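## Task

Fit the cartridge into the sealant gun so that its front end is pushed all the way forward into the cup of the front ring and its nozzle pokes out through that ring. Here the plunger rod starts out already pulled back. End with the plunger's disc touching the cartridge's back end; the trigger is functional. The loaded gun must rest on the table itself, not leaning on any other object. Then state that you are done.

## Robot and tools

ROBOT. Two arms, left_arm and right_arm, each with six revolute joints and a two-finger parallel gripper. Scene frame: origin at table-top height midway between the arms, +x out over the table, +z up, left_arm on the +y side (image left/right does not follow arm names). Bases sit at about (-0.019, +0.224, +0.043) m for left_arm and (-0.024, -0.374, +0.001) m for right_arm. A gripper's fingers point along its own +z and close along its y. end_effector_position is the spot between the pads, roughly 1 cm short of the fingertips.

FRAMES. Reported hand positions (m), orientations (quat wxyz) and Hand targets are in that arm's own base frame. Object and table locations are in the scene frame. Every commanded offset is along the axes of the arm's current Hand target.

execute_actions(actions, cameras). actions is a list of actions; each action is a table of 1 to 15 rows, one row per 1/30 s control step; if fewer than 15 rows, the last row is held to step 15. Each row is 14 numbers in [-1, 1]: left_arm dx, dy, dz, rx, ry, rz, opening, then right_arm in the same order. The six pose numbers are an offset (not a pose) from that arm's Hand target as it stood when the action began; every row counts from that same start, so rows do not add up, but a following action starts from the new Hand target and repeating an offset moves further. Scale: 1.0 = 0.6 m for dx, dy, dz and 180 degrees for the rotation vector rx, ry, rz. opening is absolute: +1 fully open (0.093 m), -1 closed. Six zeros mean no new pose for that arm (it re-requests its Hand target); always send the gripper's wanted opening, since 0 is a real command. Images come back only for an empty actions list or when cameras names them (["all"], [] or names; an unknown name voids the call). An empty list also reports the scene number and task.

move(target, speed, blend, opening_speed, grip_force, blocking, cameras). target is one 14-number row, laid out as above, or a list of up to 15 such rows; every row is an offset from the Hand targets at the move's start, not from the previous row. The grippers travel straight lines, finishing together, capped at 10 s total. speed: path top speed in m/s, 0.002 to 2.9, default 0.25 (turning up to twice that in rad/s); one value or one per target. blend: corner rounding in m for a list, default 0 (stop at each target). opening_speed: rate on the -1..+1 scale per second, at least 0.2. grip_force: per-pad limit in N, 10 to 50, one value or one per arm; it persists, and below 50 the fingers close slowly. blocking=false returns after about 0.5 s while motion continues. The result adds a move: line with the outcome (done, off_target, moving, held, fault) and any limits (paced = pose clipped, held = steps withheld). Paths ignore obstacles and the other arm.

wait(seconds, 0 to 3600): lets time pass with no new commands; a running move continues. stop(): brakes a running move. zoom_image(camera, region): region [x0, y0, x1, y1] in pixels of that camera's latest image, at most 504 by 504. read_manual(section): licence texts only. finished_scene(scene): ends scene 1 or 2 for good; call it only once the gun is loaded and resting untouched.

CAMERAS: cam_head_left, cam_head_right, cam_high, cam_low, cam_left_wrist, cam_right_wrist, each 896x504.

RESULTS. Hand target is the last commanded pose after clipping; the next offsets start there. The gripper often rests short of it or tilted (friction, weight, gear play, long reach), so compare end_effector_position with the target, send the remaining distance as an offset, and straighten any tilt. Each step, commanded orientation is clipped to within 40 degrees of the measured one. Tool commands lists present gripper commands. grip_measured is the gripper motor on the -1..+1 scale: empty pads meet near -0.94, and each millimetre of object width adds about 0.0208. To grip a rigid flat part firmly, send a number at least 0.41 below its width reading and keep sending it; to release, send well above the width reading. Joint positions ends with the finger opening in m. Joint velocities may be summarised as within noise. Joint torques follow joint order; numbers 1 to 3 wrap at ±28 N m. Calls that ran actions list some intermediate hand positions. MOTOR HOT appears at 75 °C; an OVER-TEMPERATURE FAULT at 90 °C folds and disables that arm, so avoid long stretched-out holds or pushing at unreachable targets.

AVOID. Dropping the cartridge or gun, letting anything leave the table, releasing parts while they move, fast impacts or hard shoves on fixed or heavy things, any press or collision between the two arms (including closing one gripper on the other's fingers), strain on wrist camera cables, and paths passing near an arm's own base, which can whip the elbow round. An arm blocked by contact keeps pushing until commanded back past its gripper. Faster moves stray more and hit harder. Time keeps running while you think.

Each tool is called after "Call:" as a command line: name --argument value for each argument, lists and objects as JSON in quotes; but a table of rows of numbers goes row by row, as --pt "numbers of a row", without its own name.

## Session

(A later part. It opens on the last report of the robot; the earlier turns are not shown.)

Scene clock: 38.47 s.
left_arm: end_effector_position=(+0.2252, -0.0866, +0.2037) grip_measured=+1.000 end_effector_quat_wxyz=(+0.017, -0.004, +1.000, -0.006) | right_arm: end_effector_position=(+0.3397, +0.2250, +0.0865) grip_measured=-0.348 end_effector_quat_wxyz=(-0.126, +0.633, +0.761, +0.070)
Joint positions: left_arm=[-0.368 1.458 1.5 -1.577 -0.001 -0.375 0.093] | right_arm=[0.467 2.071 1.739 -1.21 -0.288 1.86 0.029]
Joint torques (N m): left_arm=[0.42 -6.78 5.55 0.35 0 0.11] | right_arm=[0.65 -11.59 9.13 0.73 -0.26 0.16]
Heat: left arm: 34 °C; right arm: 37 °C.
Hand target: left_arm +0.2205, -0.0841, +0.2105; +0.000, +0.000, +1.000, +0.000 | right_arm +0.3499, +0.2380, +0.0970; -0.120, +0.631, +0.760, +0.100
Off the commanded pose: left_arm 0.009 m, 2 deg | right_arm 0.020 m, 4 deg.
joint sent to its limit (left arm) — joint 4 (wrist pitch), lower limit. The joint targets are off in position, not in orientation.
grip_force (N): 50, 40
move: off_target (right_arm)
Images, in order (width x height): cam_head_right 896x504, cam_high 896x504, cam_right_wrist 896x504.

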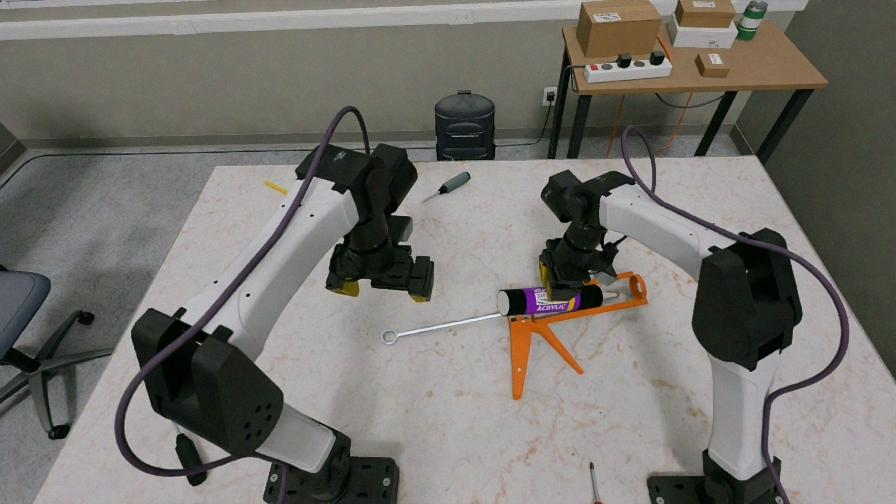

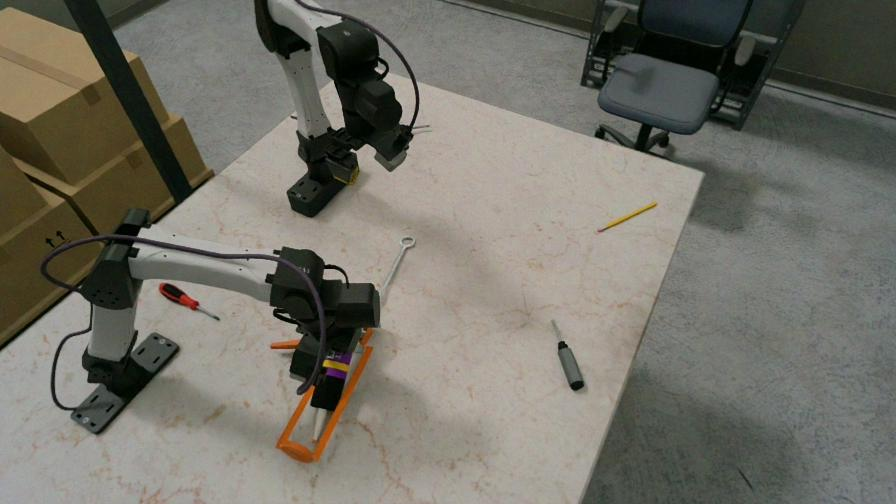

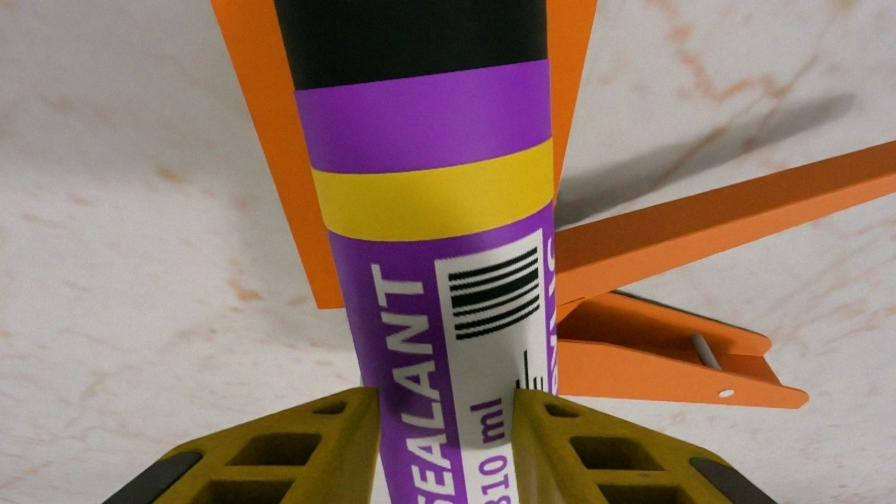

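Call:
move --pt "0 0 0 0 0 0 1 0 0 0.02 0 0 0 -0.35" --pt "0 0 0 0 0 0 1 0 0 0.02 0 0 0 0.9" --speed 0.06 --opening_speed 0.4 --cameras '["cam_right_wrist","cam_head_right","cam_high"]'

Call:
zoom_image --camera "cam_head_right" --region '[480, 220, 700, 360]'

Call:
zoom_image --camera "cam_high" --region '[230, 300, 400, 480]'

Scene clock: 44.17 s.
left_arm: end_effector_position=(+0.2252, -0.0866, +0.2037) grip_measured=+1.000 end_effector_quat_wxyz=(+0.017, -0.004, +1.000, -0.006) | right_arm: end_effector_position=(+0.3494, +0.2342, +0.0873) grip_measured=+0.898 end_effector_quat_wxyz=(-0.116, +0.630, +0.762, +0.094)
Joint positions: left_arm=[-0.368 1.458 1.5 -1.577 -0.001 -0.375 0.093] | right_arm=[0.477 2.071 1.739 -1.153 -0.288 1.87 0.088]
Joint torques (N m): left_arm=[0.42 -6.78 5.52 0.36 0.01 0.11] | right_arm=[0.75 -10.71 6.37 0.68 -0.25 0.11]
Heat: left arm: 34 °C; right arm: 38 °C.
Hand target: left_arm +0.2205, -0.0841, +0.2105; +0.000, +0.000, +1.000, +0.000 | right_arm +0.3492, +0.2416, +0.0856; -0.120, +0.631, +0.760, +0.100
Off the commanded pose: left_arm 0.009 m, 2 deg | right_arm 0.008 m, 1 deg.
joint sent to its limit (left arm) — joint 4 (wrist pitch), lower limit. The joint targets are off in position, not in orientation.
grip_force (N): 50, 40
move: done; target 2's new opening was sent with right_arm's hand 0.019 m and 4 deg from that target
Images, in order (width x height): cam_head_right 896x504, cam_high 896x504, cam_right_wrist 896x504.

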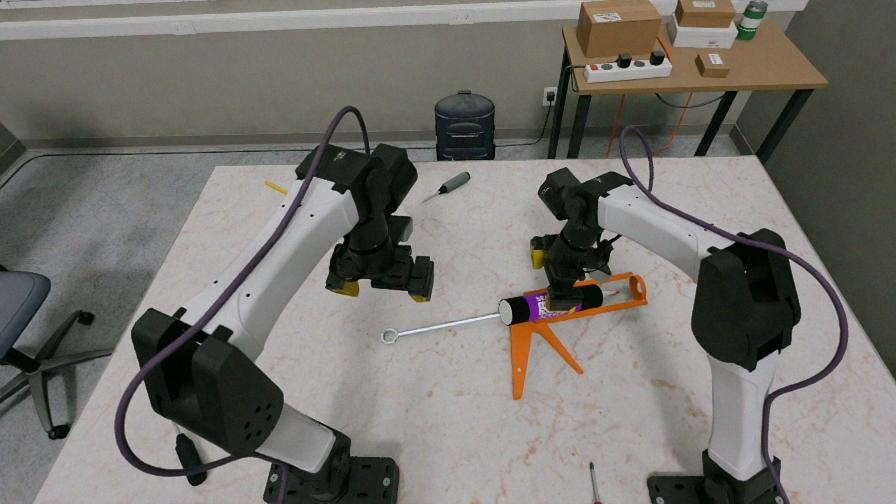

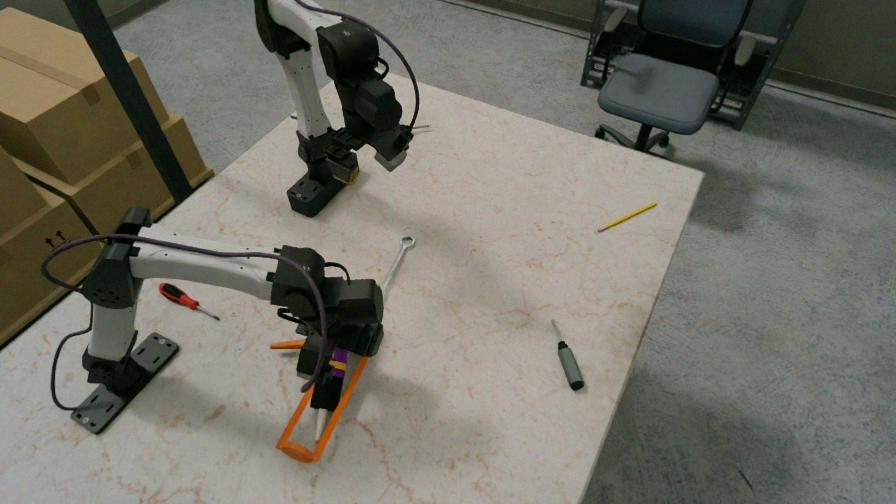

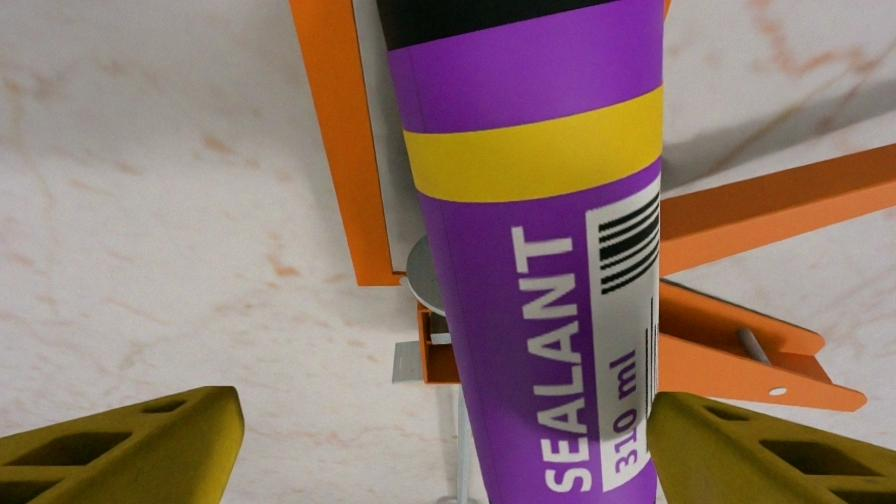

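Scaled by 2.291.

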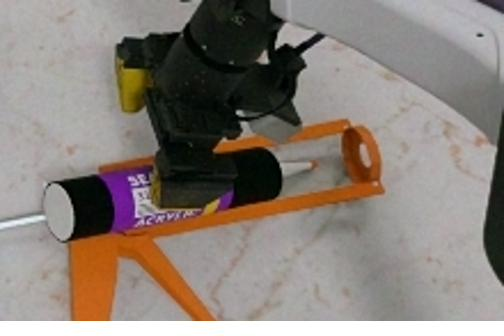

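Scaled by 2.800.

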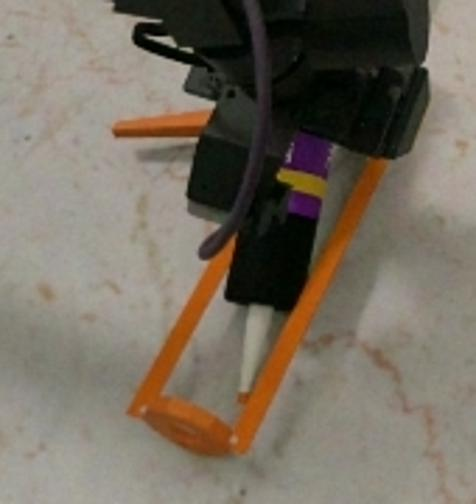

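Call:
move --pt "0 0 0 0 0 0 1 0 -0.0445 0 0 0 -0.0644 1" --pt "0 0 0 0 0 0 1 0 -0.0445 0.0417 0 0 -0.0644 1" --speed 0.08 --cameras '["cam_right_wrist","cam_high"]'

Scene clock: 49.37 s.
left_arm: end_effector_position=(+0.2252, -0.0866, +0.2037) grip_measured=+1.000 end_effector_quat_wxyz=(+0.017, -0.004, +1.000, -0.006) | right_arm: end_effector_position=(+0.3188, +0.2417, +0.0587) grip_measured=+1.000 end_effector_quat_wxyz=(-0.111, +0.549, +0.822, +0.099)
Joint positions: left_arm=[-0.368 1.458 1.5 -1.577 -0.001 -0.375 0.093] | right_arm=[0.529 2.01 1.533 -1.01 -0.288 1.718 0.093]
Joint torques (N m): left_arm=[0.4 -6.79 5.53 0.35 0.01 0.11] | right_arm=[0.54 -11.74 5.83 0.7 -0.19 0.04]
Heat: left arm: 34 °C; right arm: 38 °C.
Hand target: left_arm +0.2205, -0.0841, +0.2105; +0.000, +0.000, +1.000, +0.000 | right_arm +0.3216, +0.2443, +0.0618; -0.109, +0.551, +0.819, +0.112
Off the commanded pose: left_arm 0.009 m, 2 deg | right_arm 0.005 m, 1 deg.
joint sent to its limit (left arm) — joint 4 (wrist pitch), lower limit. The joint targets are off in position, not in orientation.
grip_force (N): 50, 40
move: done
Images, in order (width x height): cam_high 896x504, cam_right_wrist 896x504.

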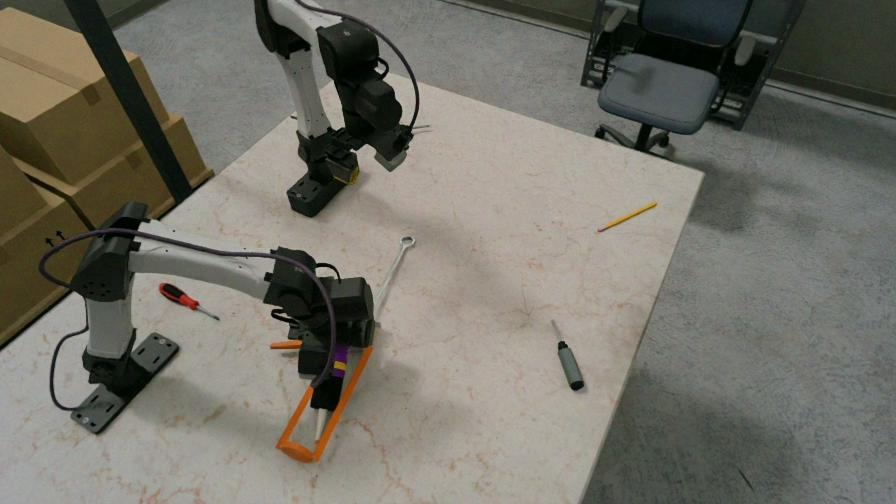

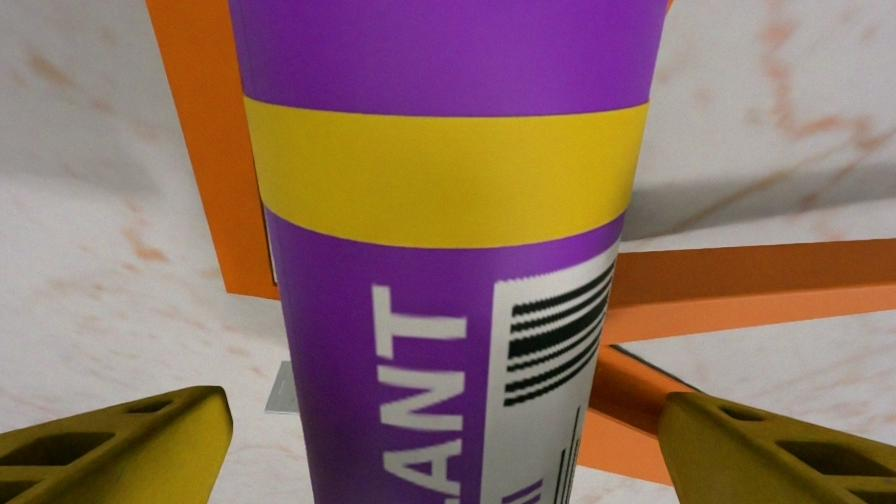

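Call:
move --target '[0,0,0,0,0,0,1,0,0,0,0,0,0,-0.45]' --speed 0.08 --opening_speed 0.8

Call:
move --target '[0,0,0,0,0,0,1,0,0,-0.05,0,0,0.0,-0.45]' --speed 0.08 --cameras '["cam_right_wrist","cam_head_right","cam_high"]'

Call:
zoom_image --camera "cam_head_right" --region '[480, 220, 700, 360]'

Call:
zoom_image --camera "cam_high" --region '[230, 300, 400, 480]'

Scene clock: 53.10 s.
left_arm: end_effector_position=(+0.2252, -0.0866, +0.2037) grip_measured=+1.000 end_effector_quat_wxyz=(+0.017, -0.004, +1.000, -0.006) | right_arm: end_effector_position=(+0.3195, +0.2420, +0.0588) grip_measured=-0.043 end_effector_quat_wxyz=(-0.111, +0.549, +0.822, +0.101)
Joint positions: left_arm=[-0.368 1.458 1.5 -1.577 -0.001 -0.375 0.093] | right_arm=[0.529 2.01 1.533 -1.007 -0.288 1.718 0.043]
Joint torques (N m): left_arm=[0.4 -6.76 5.53 0.35 0.01 0.11] | right_arm=[0.65 -11.7 5.79 0.72 -0.18 0.03]
Heat: left arm: 34 °C; right arm: 38 °C.
Hand target: left_arm +0.2205, -0.0841, +0.2105; +0.000, +0.000, +1.000, +0.000 | right_arm +0.3216, +0.2443, +0.0618; -0.109, +0.551, +0.819, +0.112
Off the commanded pose: left_arm 0.009 m, 2 deg | right_arm 0.004 m, 1 deg.
joint sent to its limit (left arm) — joint 4 (wrist pitch), lower limit. The joint targets are off in position, not in orientation.
grip_force (N): 50, 40
move: done

Scene clock: 54.47 s.
left_arm: end_effector_position=(+0.2252, -0.0866, +0.2037) grip_measured=+1.000 end_effector_quat_wxyz=(+0.017, -0.004, +1.000, -0.006) | right_arm: end_effector_position=(+0.3141, +0.2286, +0.0607) grip_measured=-0.046 end_effector_quat_wxyz=(-0.121, +0.559, +0.817, +0.078)
Joint positions: left_arm=[-0.368 1.458 1.5 -1.577 -0.001 -0.375 0.093] | right_arm=[0.506 2.01 1.544 -1.073 -0.288 1.711 0.043]
Joint torques (N m): left_arm=[0.42 -6.76 5.55 0.35 0 0.11] | right_arm=[-0.49 -14.8 10.61 0.1 -0.22 -0.13]
Heat: left arm: 34 °C; right arm: 38 °C.
Hand target: left_arm +0.2205, -0.0841, +0.2105; +0.000, +0.000, +1.000, +0.000 | right_arm +0.3233, +0.2352, +0.0903; -0.109, +0.551, +0.819, +0.112
Off the commanded pose: left_arm 0.009 m, 2 deg | right_arm 0.032 m, 4 deg.
joint sent to its limit (left arm) — joint 4 (wrist pitch), lower limit. The joint targets are off in position, not in orientation.
grip_force (N): 50, 40
move: off_target (right_arm)
Images, in order (width x height): cam_head_right 896x504, cam_high 896x504, cam_right_wrist 896x504.

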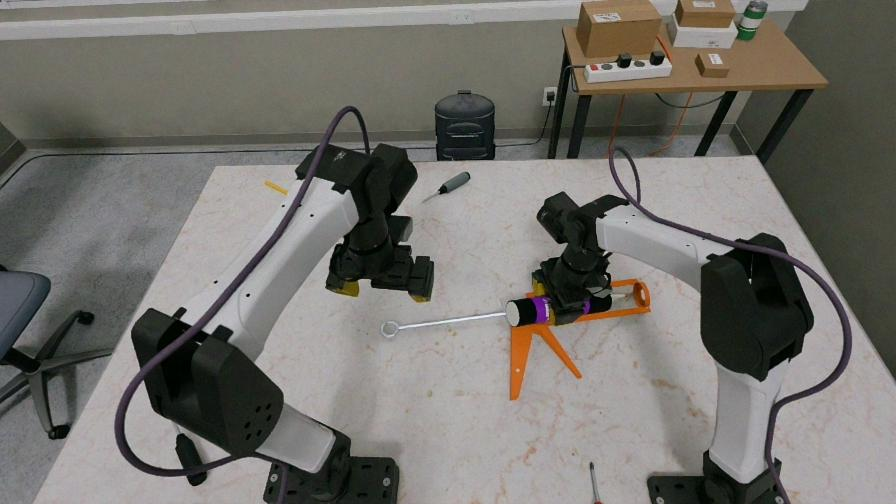

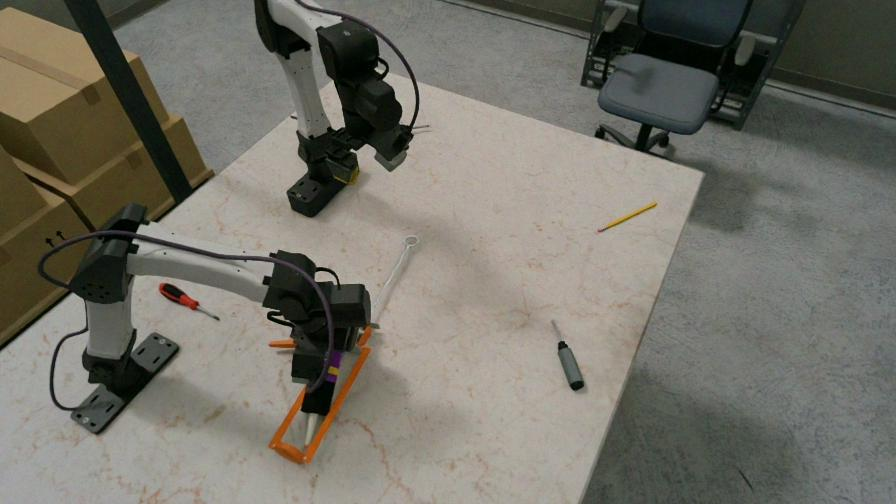

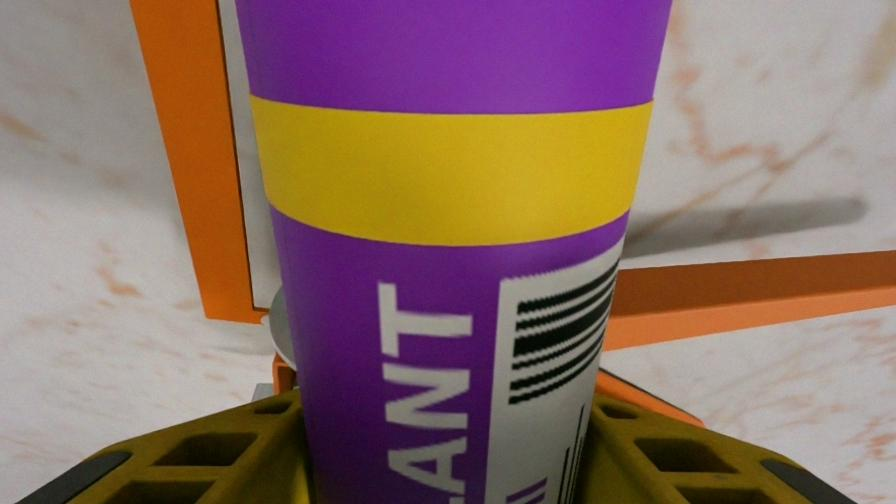

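Scaled by 2.291.

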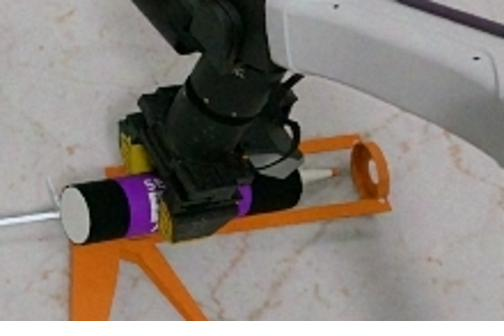

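Scaled by 2.800.

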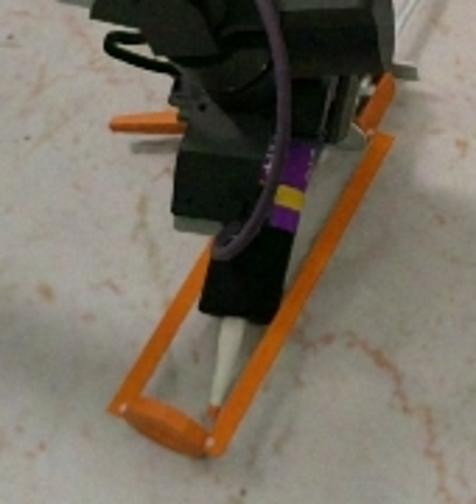

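Call:
move --target '[0,0,0,0,0,0,1,0,0,-0.03,0,0,0.0,-0.45]' --speed 0.08 --cameras '["cam_right_wrist","cam_head_right","cam_high"]'

Call:
zoom_image --camera "cam_head_right" --region '[480, 220, 700, 360]'

Call:
zoom_image --camera "cam_high" --region '[230, 300, 400, 480]'

Scene clock: 56.40 s.
left_arm: end_effector_position=(+0.2252, -0.0866, +0.2037) grip_measured=+1.000 end_effector_quat_wxyz=(+0.017, -0.004, +1.000, -0.006) | right_arm: end_effector_position=(+0.3101, +0.2257, +0.0711) grip_measured=-0.047 end_effector_quat_wxyz=(-0.128, +0.556, +0.819, +0.065)
Joint positions: left_arm=[-0.368 1.458 1.5 -1.577 -0.001 -0.375 0.093] | right_arm=[0.504 2.01 1.587 -1.147 -0.288 1.697 0.043]
Joint torques (N m): left_arm=[0.42 -6.76 5.52 0.35 0.01 0.11] | right_arm=[-0.72 -16.05 11.03 0.11 -0.23 -0.13]
Heat: left arm: 34 °C; right arm: 39 °C.
Hand target: left_arm +0.2205, -0.0841, +0.2105; +0.000, +0.000, +1.000, +0.000 | right_arm +0.3243, +0.2298, +0.1074; -0.109, +0.551, +0.819, +0.112
Off the commanded pose: left_arm 0.009 m, 2 deg | right_arm 0.039 m, 6 deg.
joint sent to its limit (left arm) — joint 4 (wrist pitch), lower limit. The joint targets are off in position, not in orientation.
grip_force (N): 50, 40
move: off_target (right_arm)
Images, in order (width x height): cam_head_right 896x504, cam_high 896x504, cam_right_wrist 896x504.

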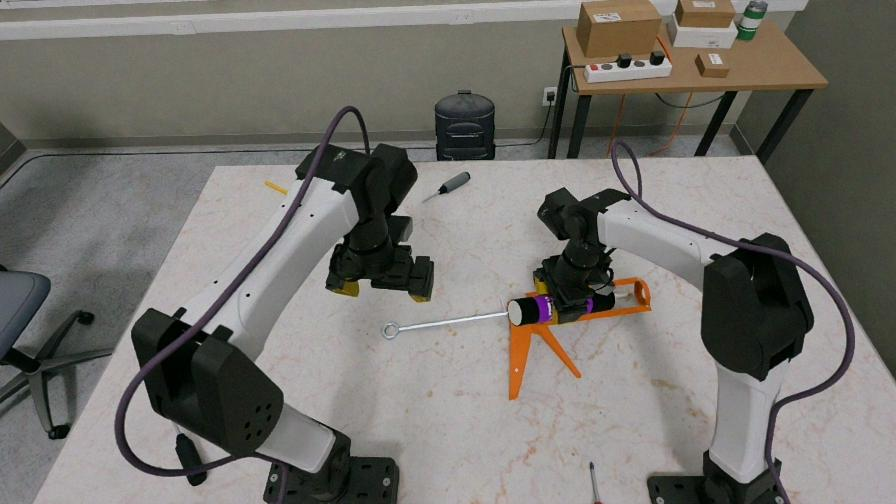

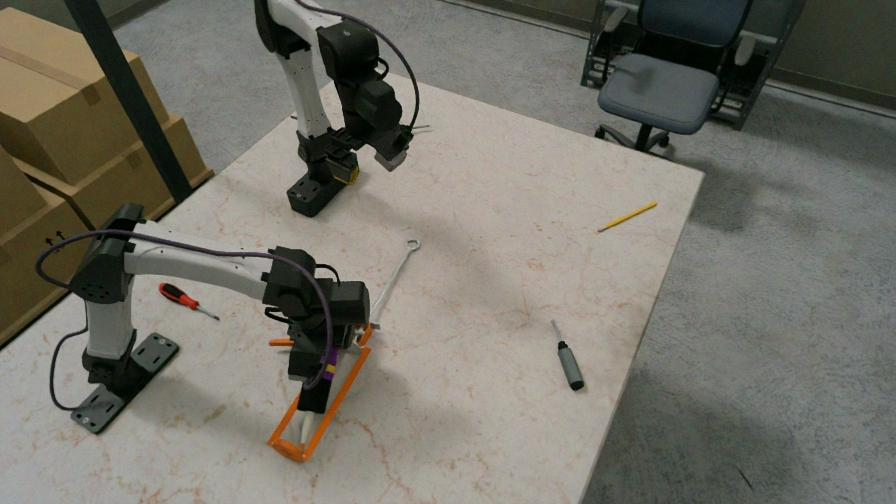

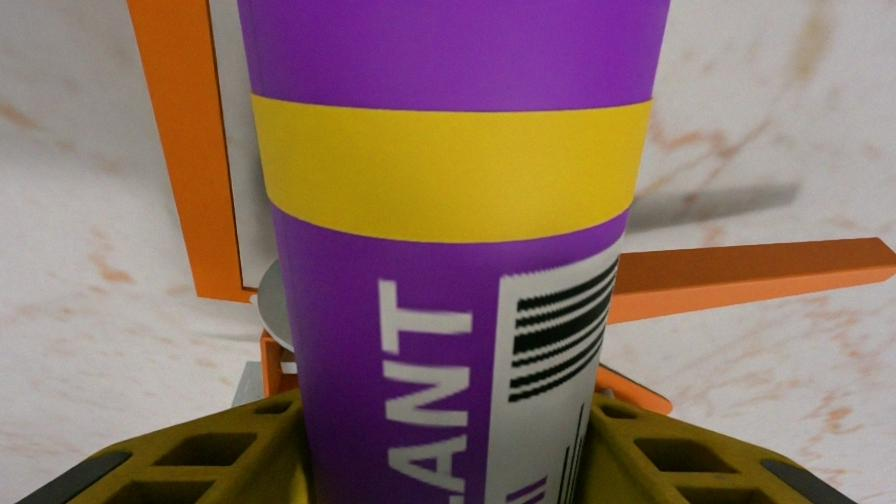

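Scaled by 2.291.

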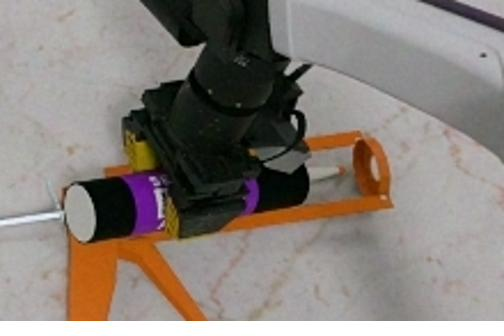

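Scaled by 2.800.

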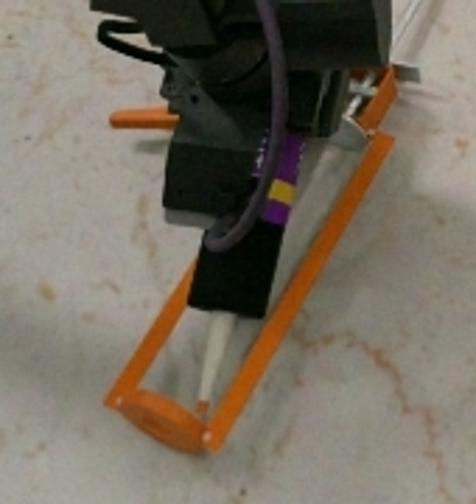

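Call:
execute_actions --actions '[]'

Scene clock: 58.57 s.
left_arm: end_effector_position=(+0.2252, -0.0866, +0.2037) grip_measured=+1.000 end_effector_quat_wxyz=(+0.017, -0.004, +1.000, -0.006) | right_arm: end_effector_position=(+0.3101, +0.2257, +0.0711) grip_measured=-0.047 end_effector_quat_wxyz=(-0.128, +0.556, +0.819, +0.065)
Joint positions: left_arm=[-0.368 1.458 1.5 -1.577 -0.001 -0.375 0.093] | right_arm=[0.504 2.01 1.587 -1.147 -0.288 1.697 0.043]
Joint velocities: within noise
Joint torques (N m): left_arm=[0.42 -6.79 5.53 0.35 0.01 0.11] | right_arm=[-0.7 -16.09 10.91 0.11 -0.24 -0.14]
Heat: left arm: 34 °C; right arm: 40 °C.
Hand target: left_arm +0.2205, -0.0841, +0.2105; +0.000, +0.000, +1.000, +0.000 | right_arm +0.3243, +0.2298, +0.1074; -0.109, +0.551, +0.819, +0.112
Tool commands: left_gripper/opening=+1.0 right_gripper/opening=-0.45
Off the commanded pose: left_arm 0.009 m, 2 deg | right_arm 0.039 m, 6 deg.
grip_force (N): 50, 40

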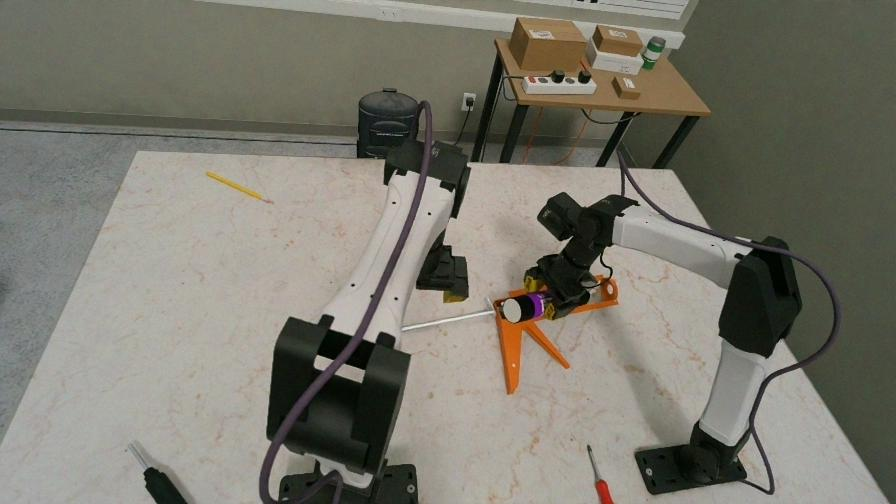

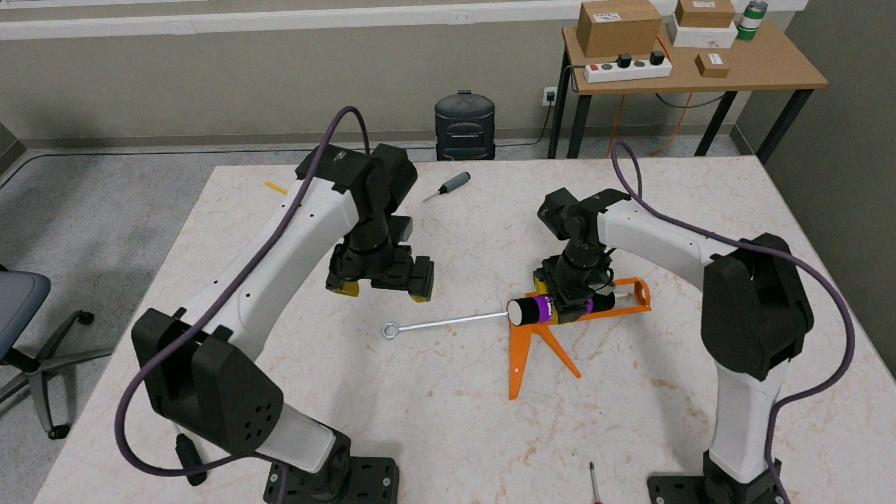

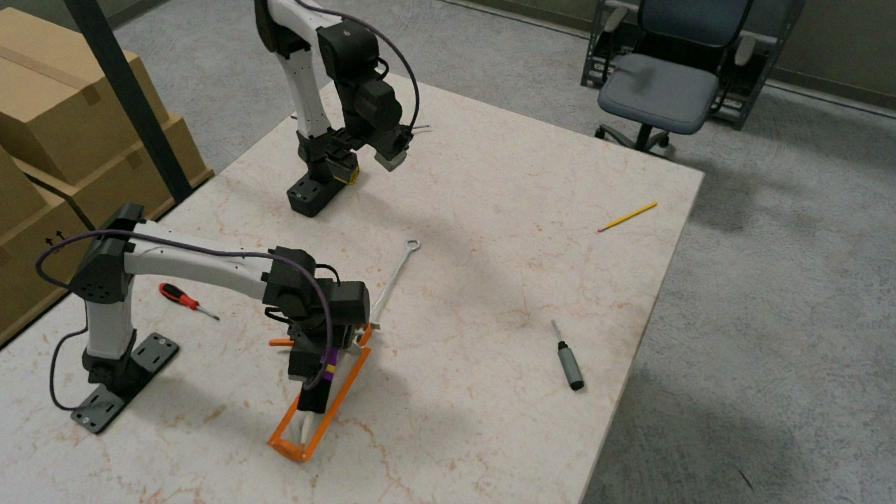

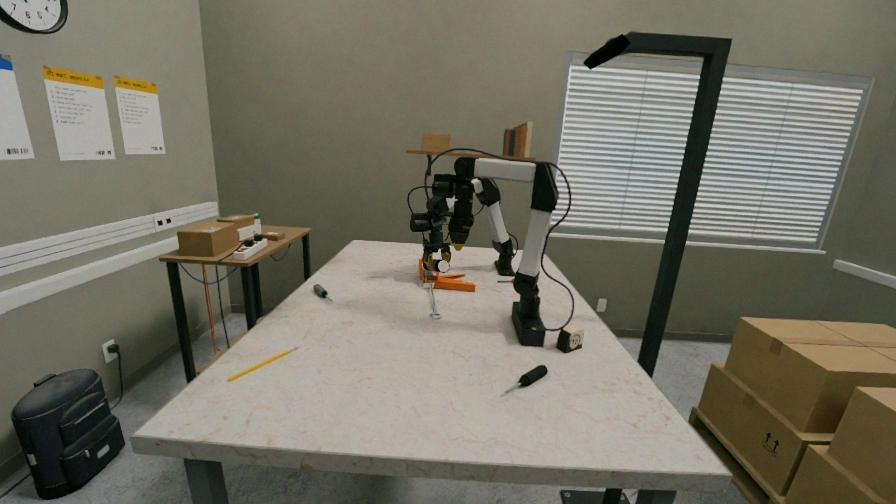

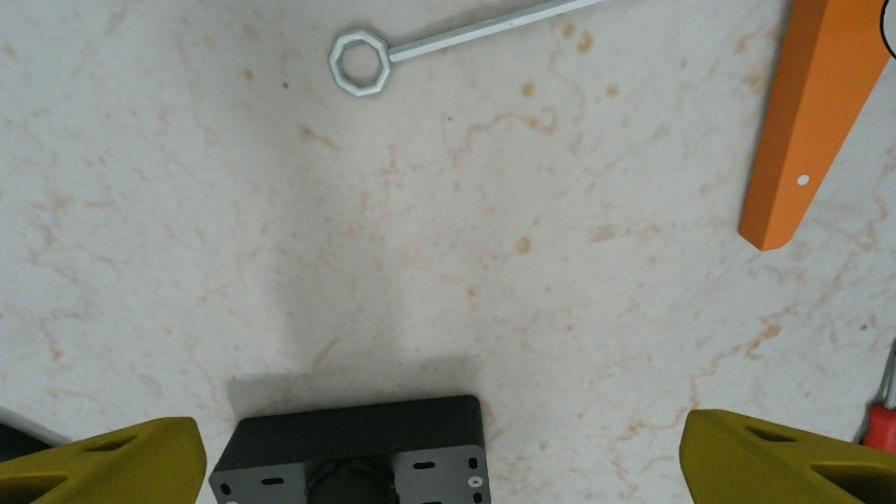

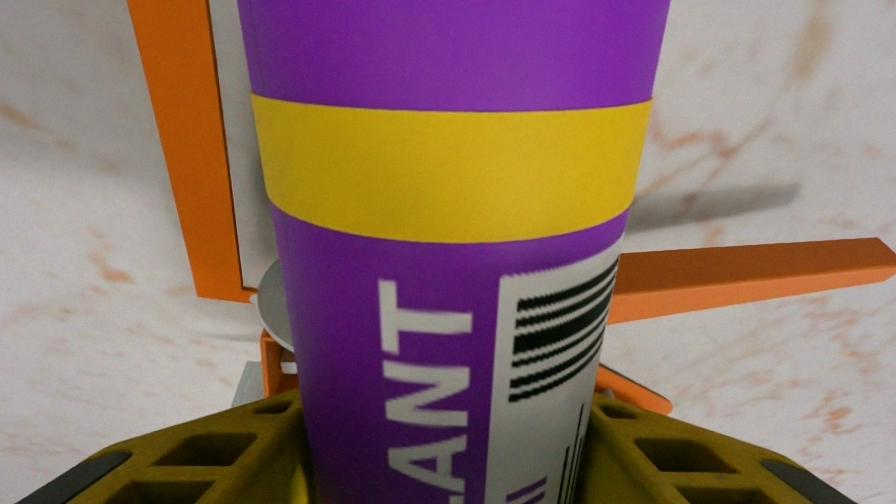

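Call:
move --pt "0 0 0 0 0 0 1 0.0151 0.0032 -0.0475 0 0 0 -0.45" --pt "0 0 0 0 0 0 1 0.0151 0.0032 -0.0475 -0.018 -0.004 0.058 -0.45" --speed 0.06 --cameras '["cam_head_right","cam_high","cam_right_wrist"]'

Scene clock: 63.73 s.
left_arm: end_effector_position=(+0.2252, -0.0866, +0.2037) grip_measured=+1.000 end_effector_quat_wxyz=(+0.017, -0.004, +1.000, -0.006) | right_arm: end_effector_position=(+0.3164, +0.2272, +0.1103) grip_measured=-0.047 end_effector_quat_wxyz=(-0.118, +0.625, +0.768, +0.077)
Joint positions: left_arm=[-0.368 1.458 1.5 -1.577 -0.001 -0.375 0.093] | right_arm=[0.504 1.965 1.681 -1.23 -0.277 1.879 0.043]
Joint torques (N m): left_arm=[0.4 -6.78 5.56 0.35 0.01 0.11] | right_arm=[0.23 -16.39 7.27 0.7 -0.09 0.14]
Heat: left arm: 34 °C; right arm: 41 °C.
Hand target: left_arm +0.2205, -0.0841, +0.2105; +0.000, +0.000, +1.000, +0.000 | right_arm +0.3243, +0.2298, +0.1374; -0.098, +0.627, +0.763, +0.121
Off the commanded pose: left_arm 0.009 m, 2 deg | right_arm 0.028 m, 6 deg.
joint sent to its limit (left arm) — joint 4 (wrist pitch), lower limit. The joint targets are off in position, not in orientation.
grip_force (N): 50, 40
move: off_target (right_arm)

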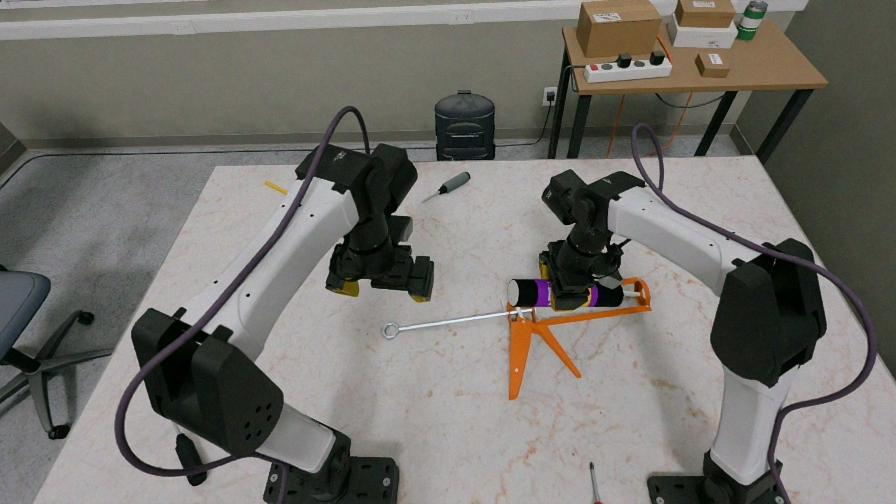

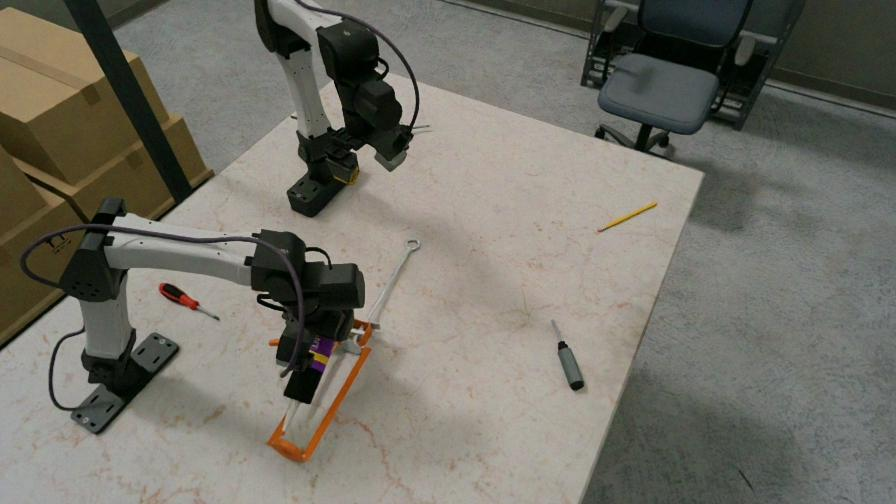

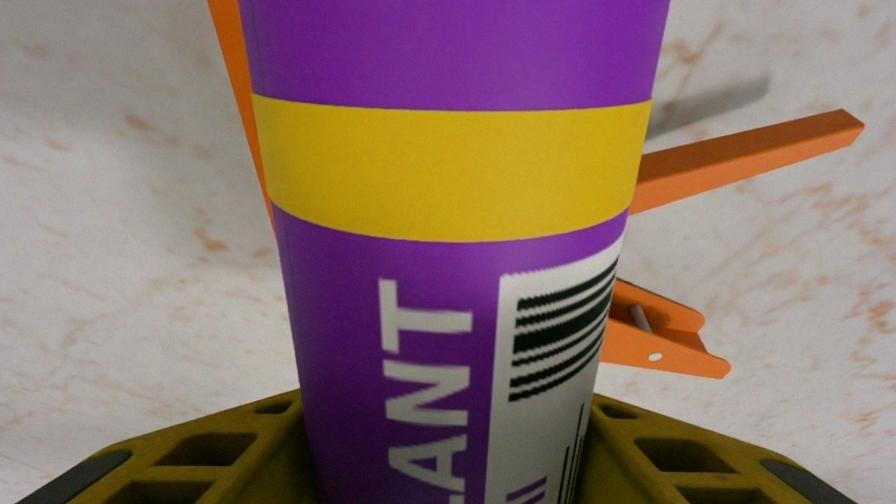

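Call:
zoom_image --camera "cam_high" --region '[230, 300, 400, 480]'

Call:
zoom_image --camera "cam_head_right" --region '[480, 220, 700, 360]'

Scaled by 2.800.

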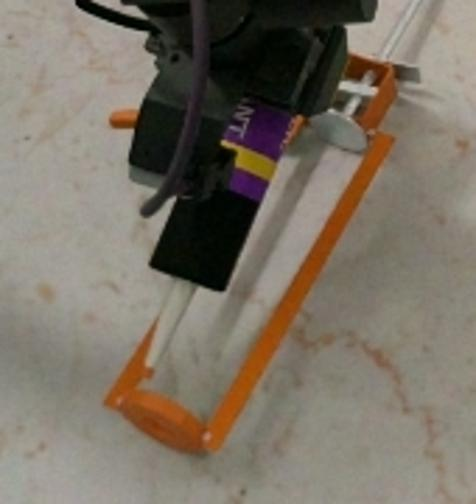

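Scaled by 2.291.

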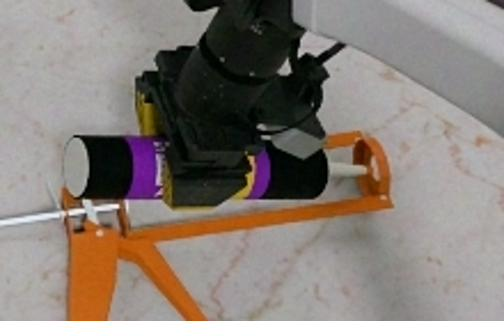

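Call:
move --target '[0,0,0,0,0,0,1,-0.0012,0.0283,0.0014,-0.004,0,0.0133,-0.45]' --speed 0.06 --cameras '["cam_head_right","cam_high","cam_right_wrist"]'

Call:
zoom_image --camera "cam_high" --region '[230, 300, 400, 480]'

Call:
zoom_image --camera "cam_head_right" --region '[480, 220, 700, 360]'

Scene clock: 68.23 s.
left_arm: end_effector_position=(+0.2252, -0.0866, +0.2037) grip_measured=+1.000 end_effector_quat_wxyz=(+0.017, -0.004, +1.000, -0.006) | right_arm: end_effector_position=(+0.3243, +0.2262, +0.1168) grip_measured=-0.047 end_effector_quat_wxyz=(-0.113, +0.640, +0.755, +0.086)
Joint positions: left_arm=[-0.368 1.458 1.5 -1.577 -0.001 -0.375 0.093] | right_arm=[0.493 1.965 1.705 -1.23 -0.274 1.912 0.043]
Joint torques (N m): left_arm=[0.43 -6.78 5.55 0.35 0 0.11] | right_arm=[-0.51 -11.48 11.54 0.65 -0.1 0.13]
Heat: left arm: 34 °C; right arm: 42 °C.
Hand target: left_arm +0.2205, -0.0841, +0.2105; +0.000, +0.000, +1.000, +0.000 | right_arm +0.3411, +0.2325, +0.1374; -0.097, +0.644, +0.749, +0.123
Off the commanded pose: left_arm 0.009 m, 2 deg | right_arm 0.027 m, 5 deg.
joint sent to its limit (left arm) — joint 4 (wrist pitch), lower limit. The joint targets are off in position, not in orientation.
grip_force (N): 50, 40
move: off_target (right_arm)

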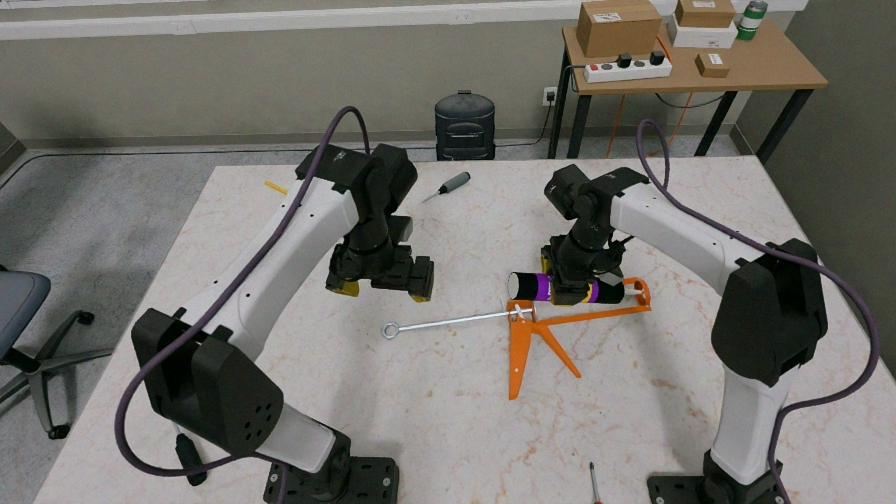

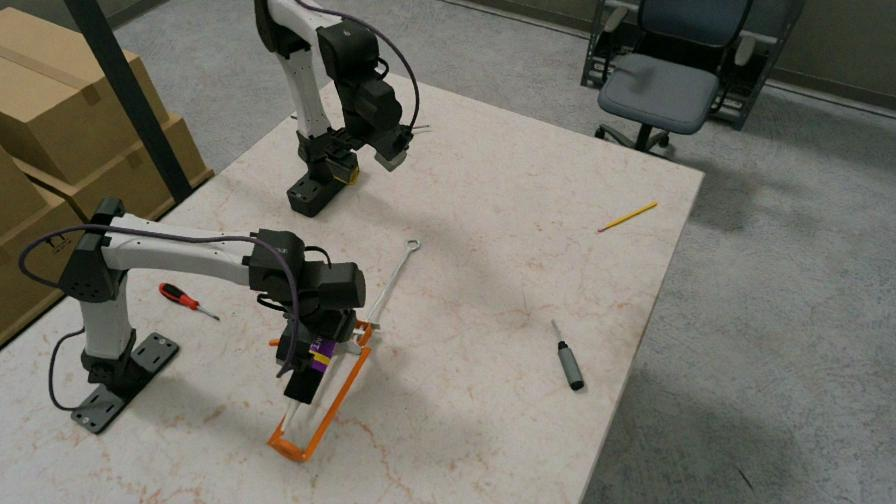

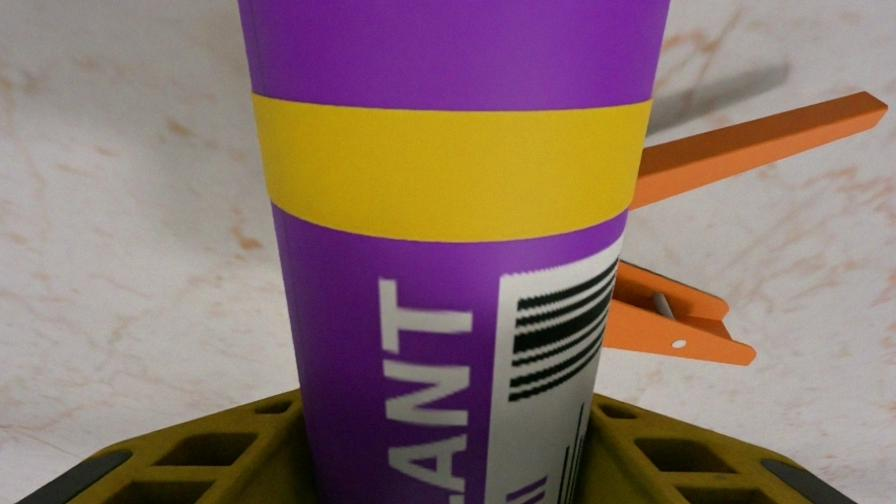

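Scaled by 2.800.

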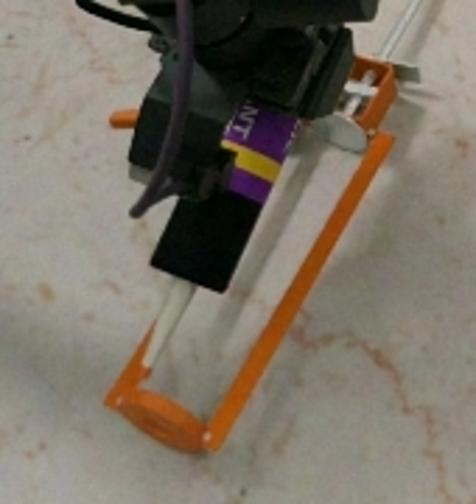

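Scaled by 2.291.

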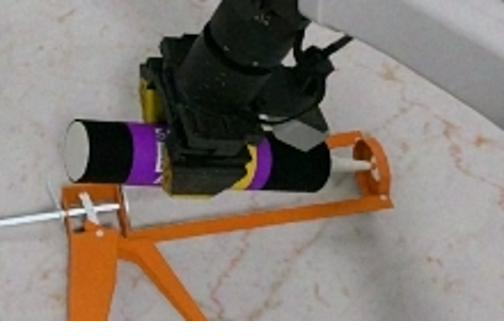

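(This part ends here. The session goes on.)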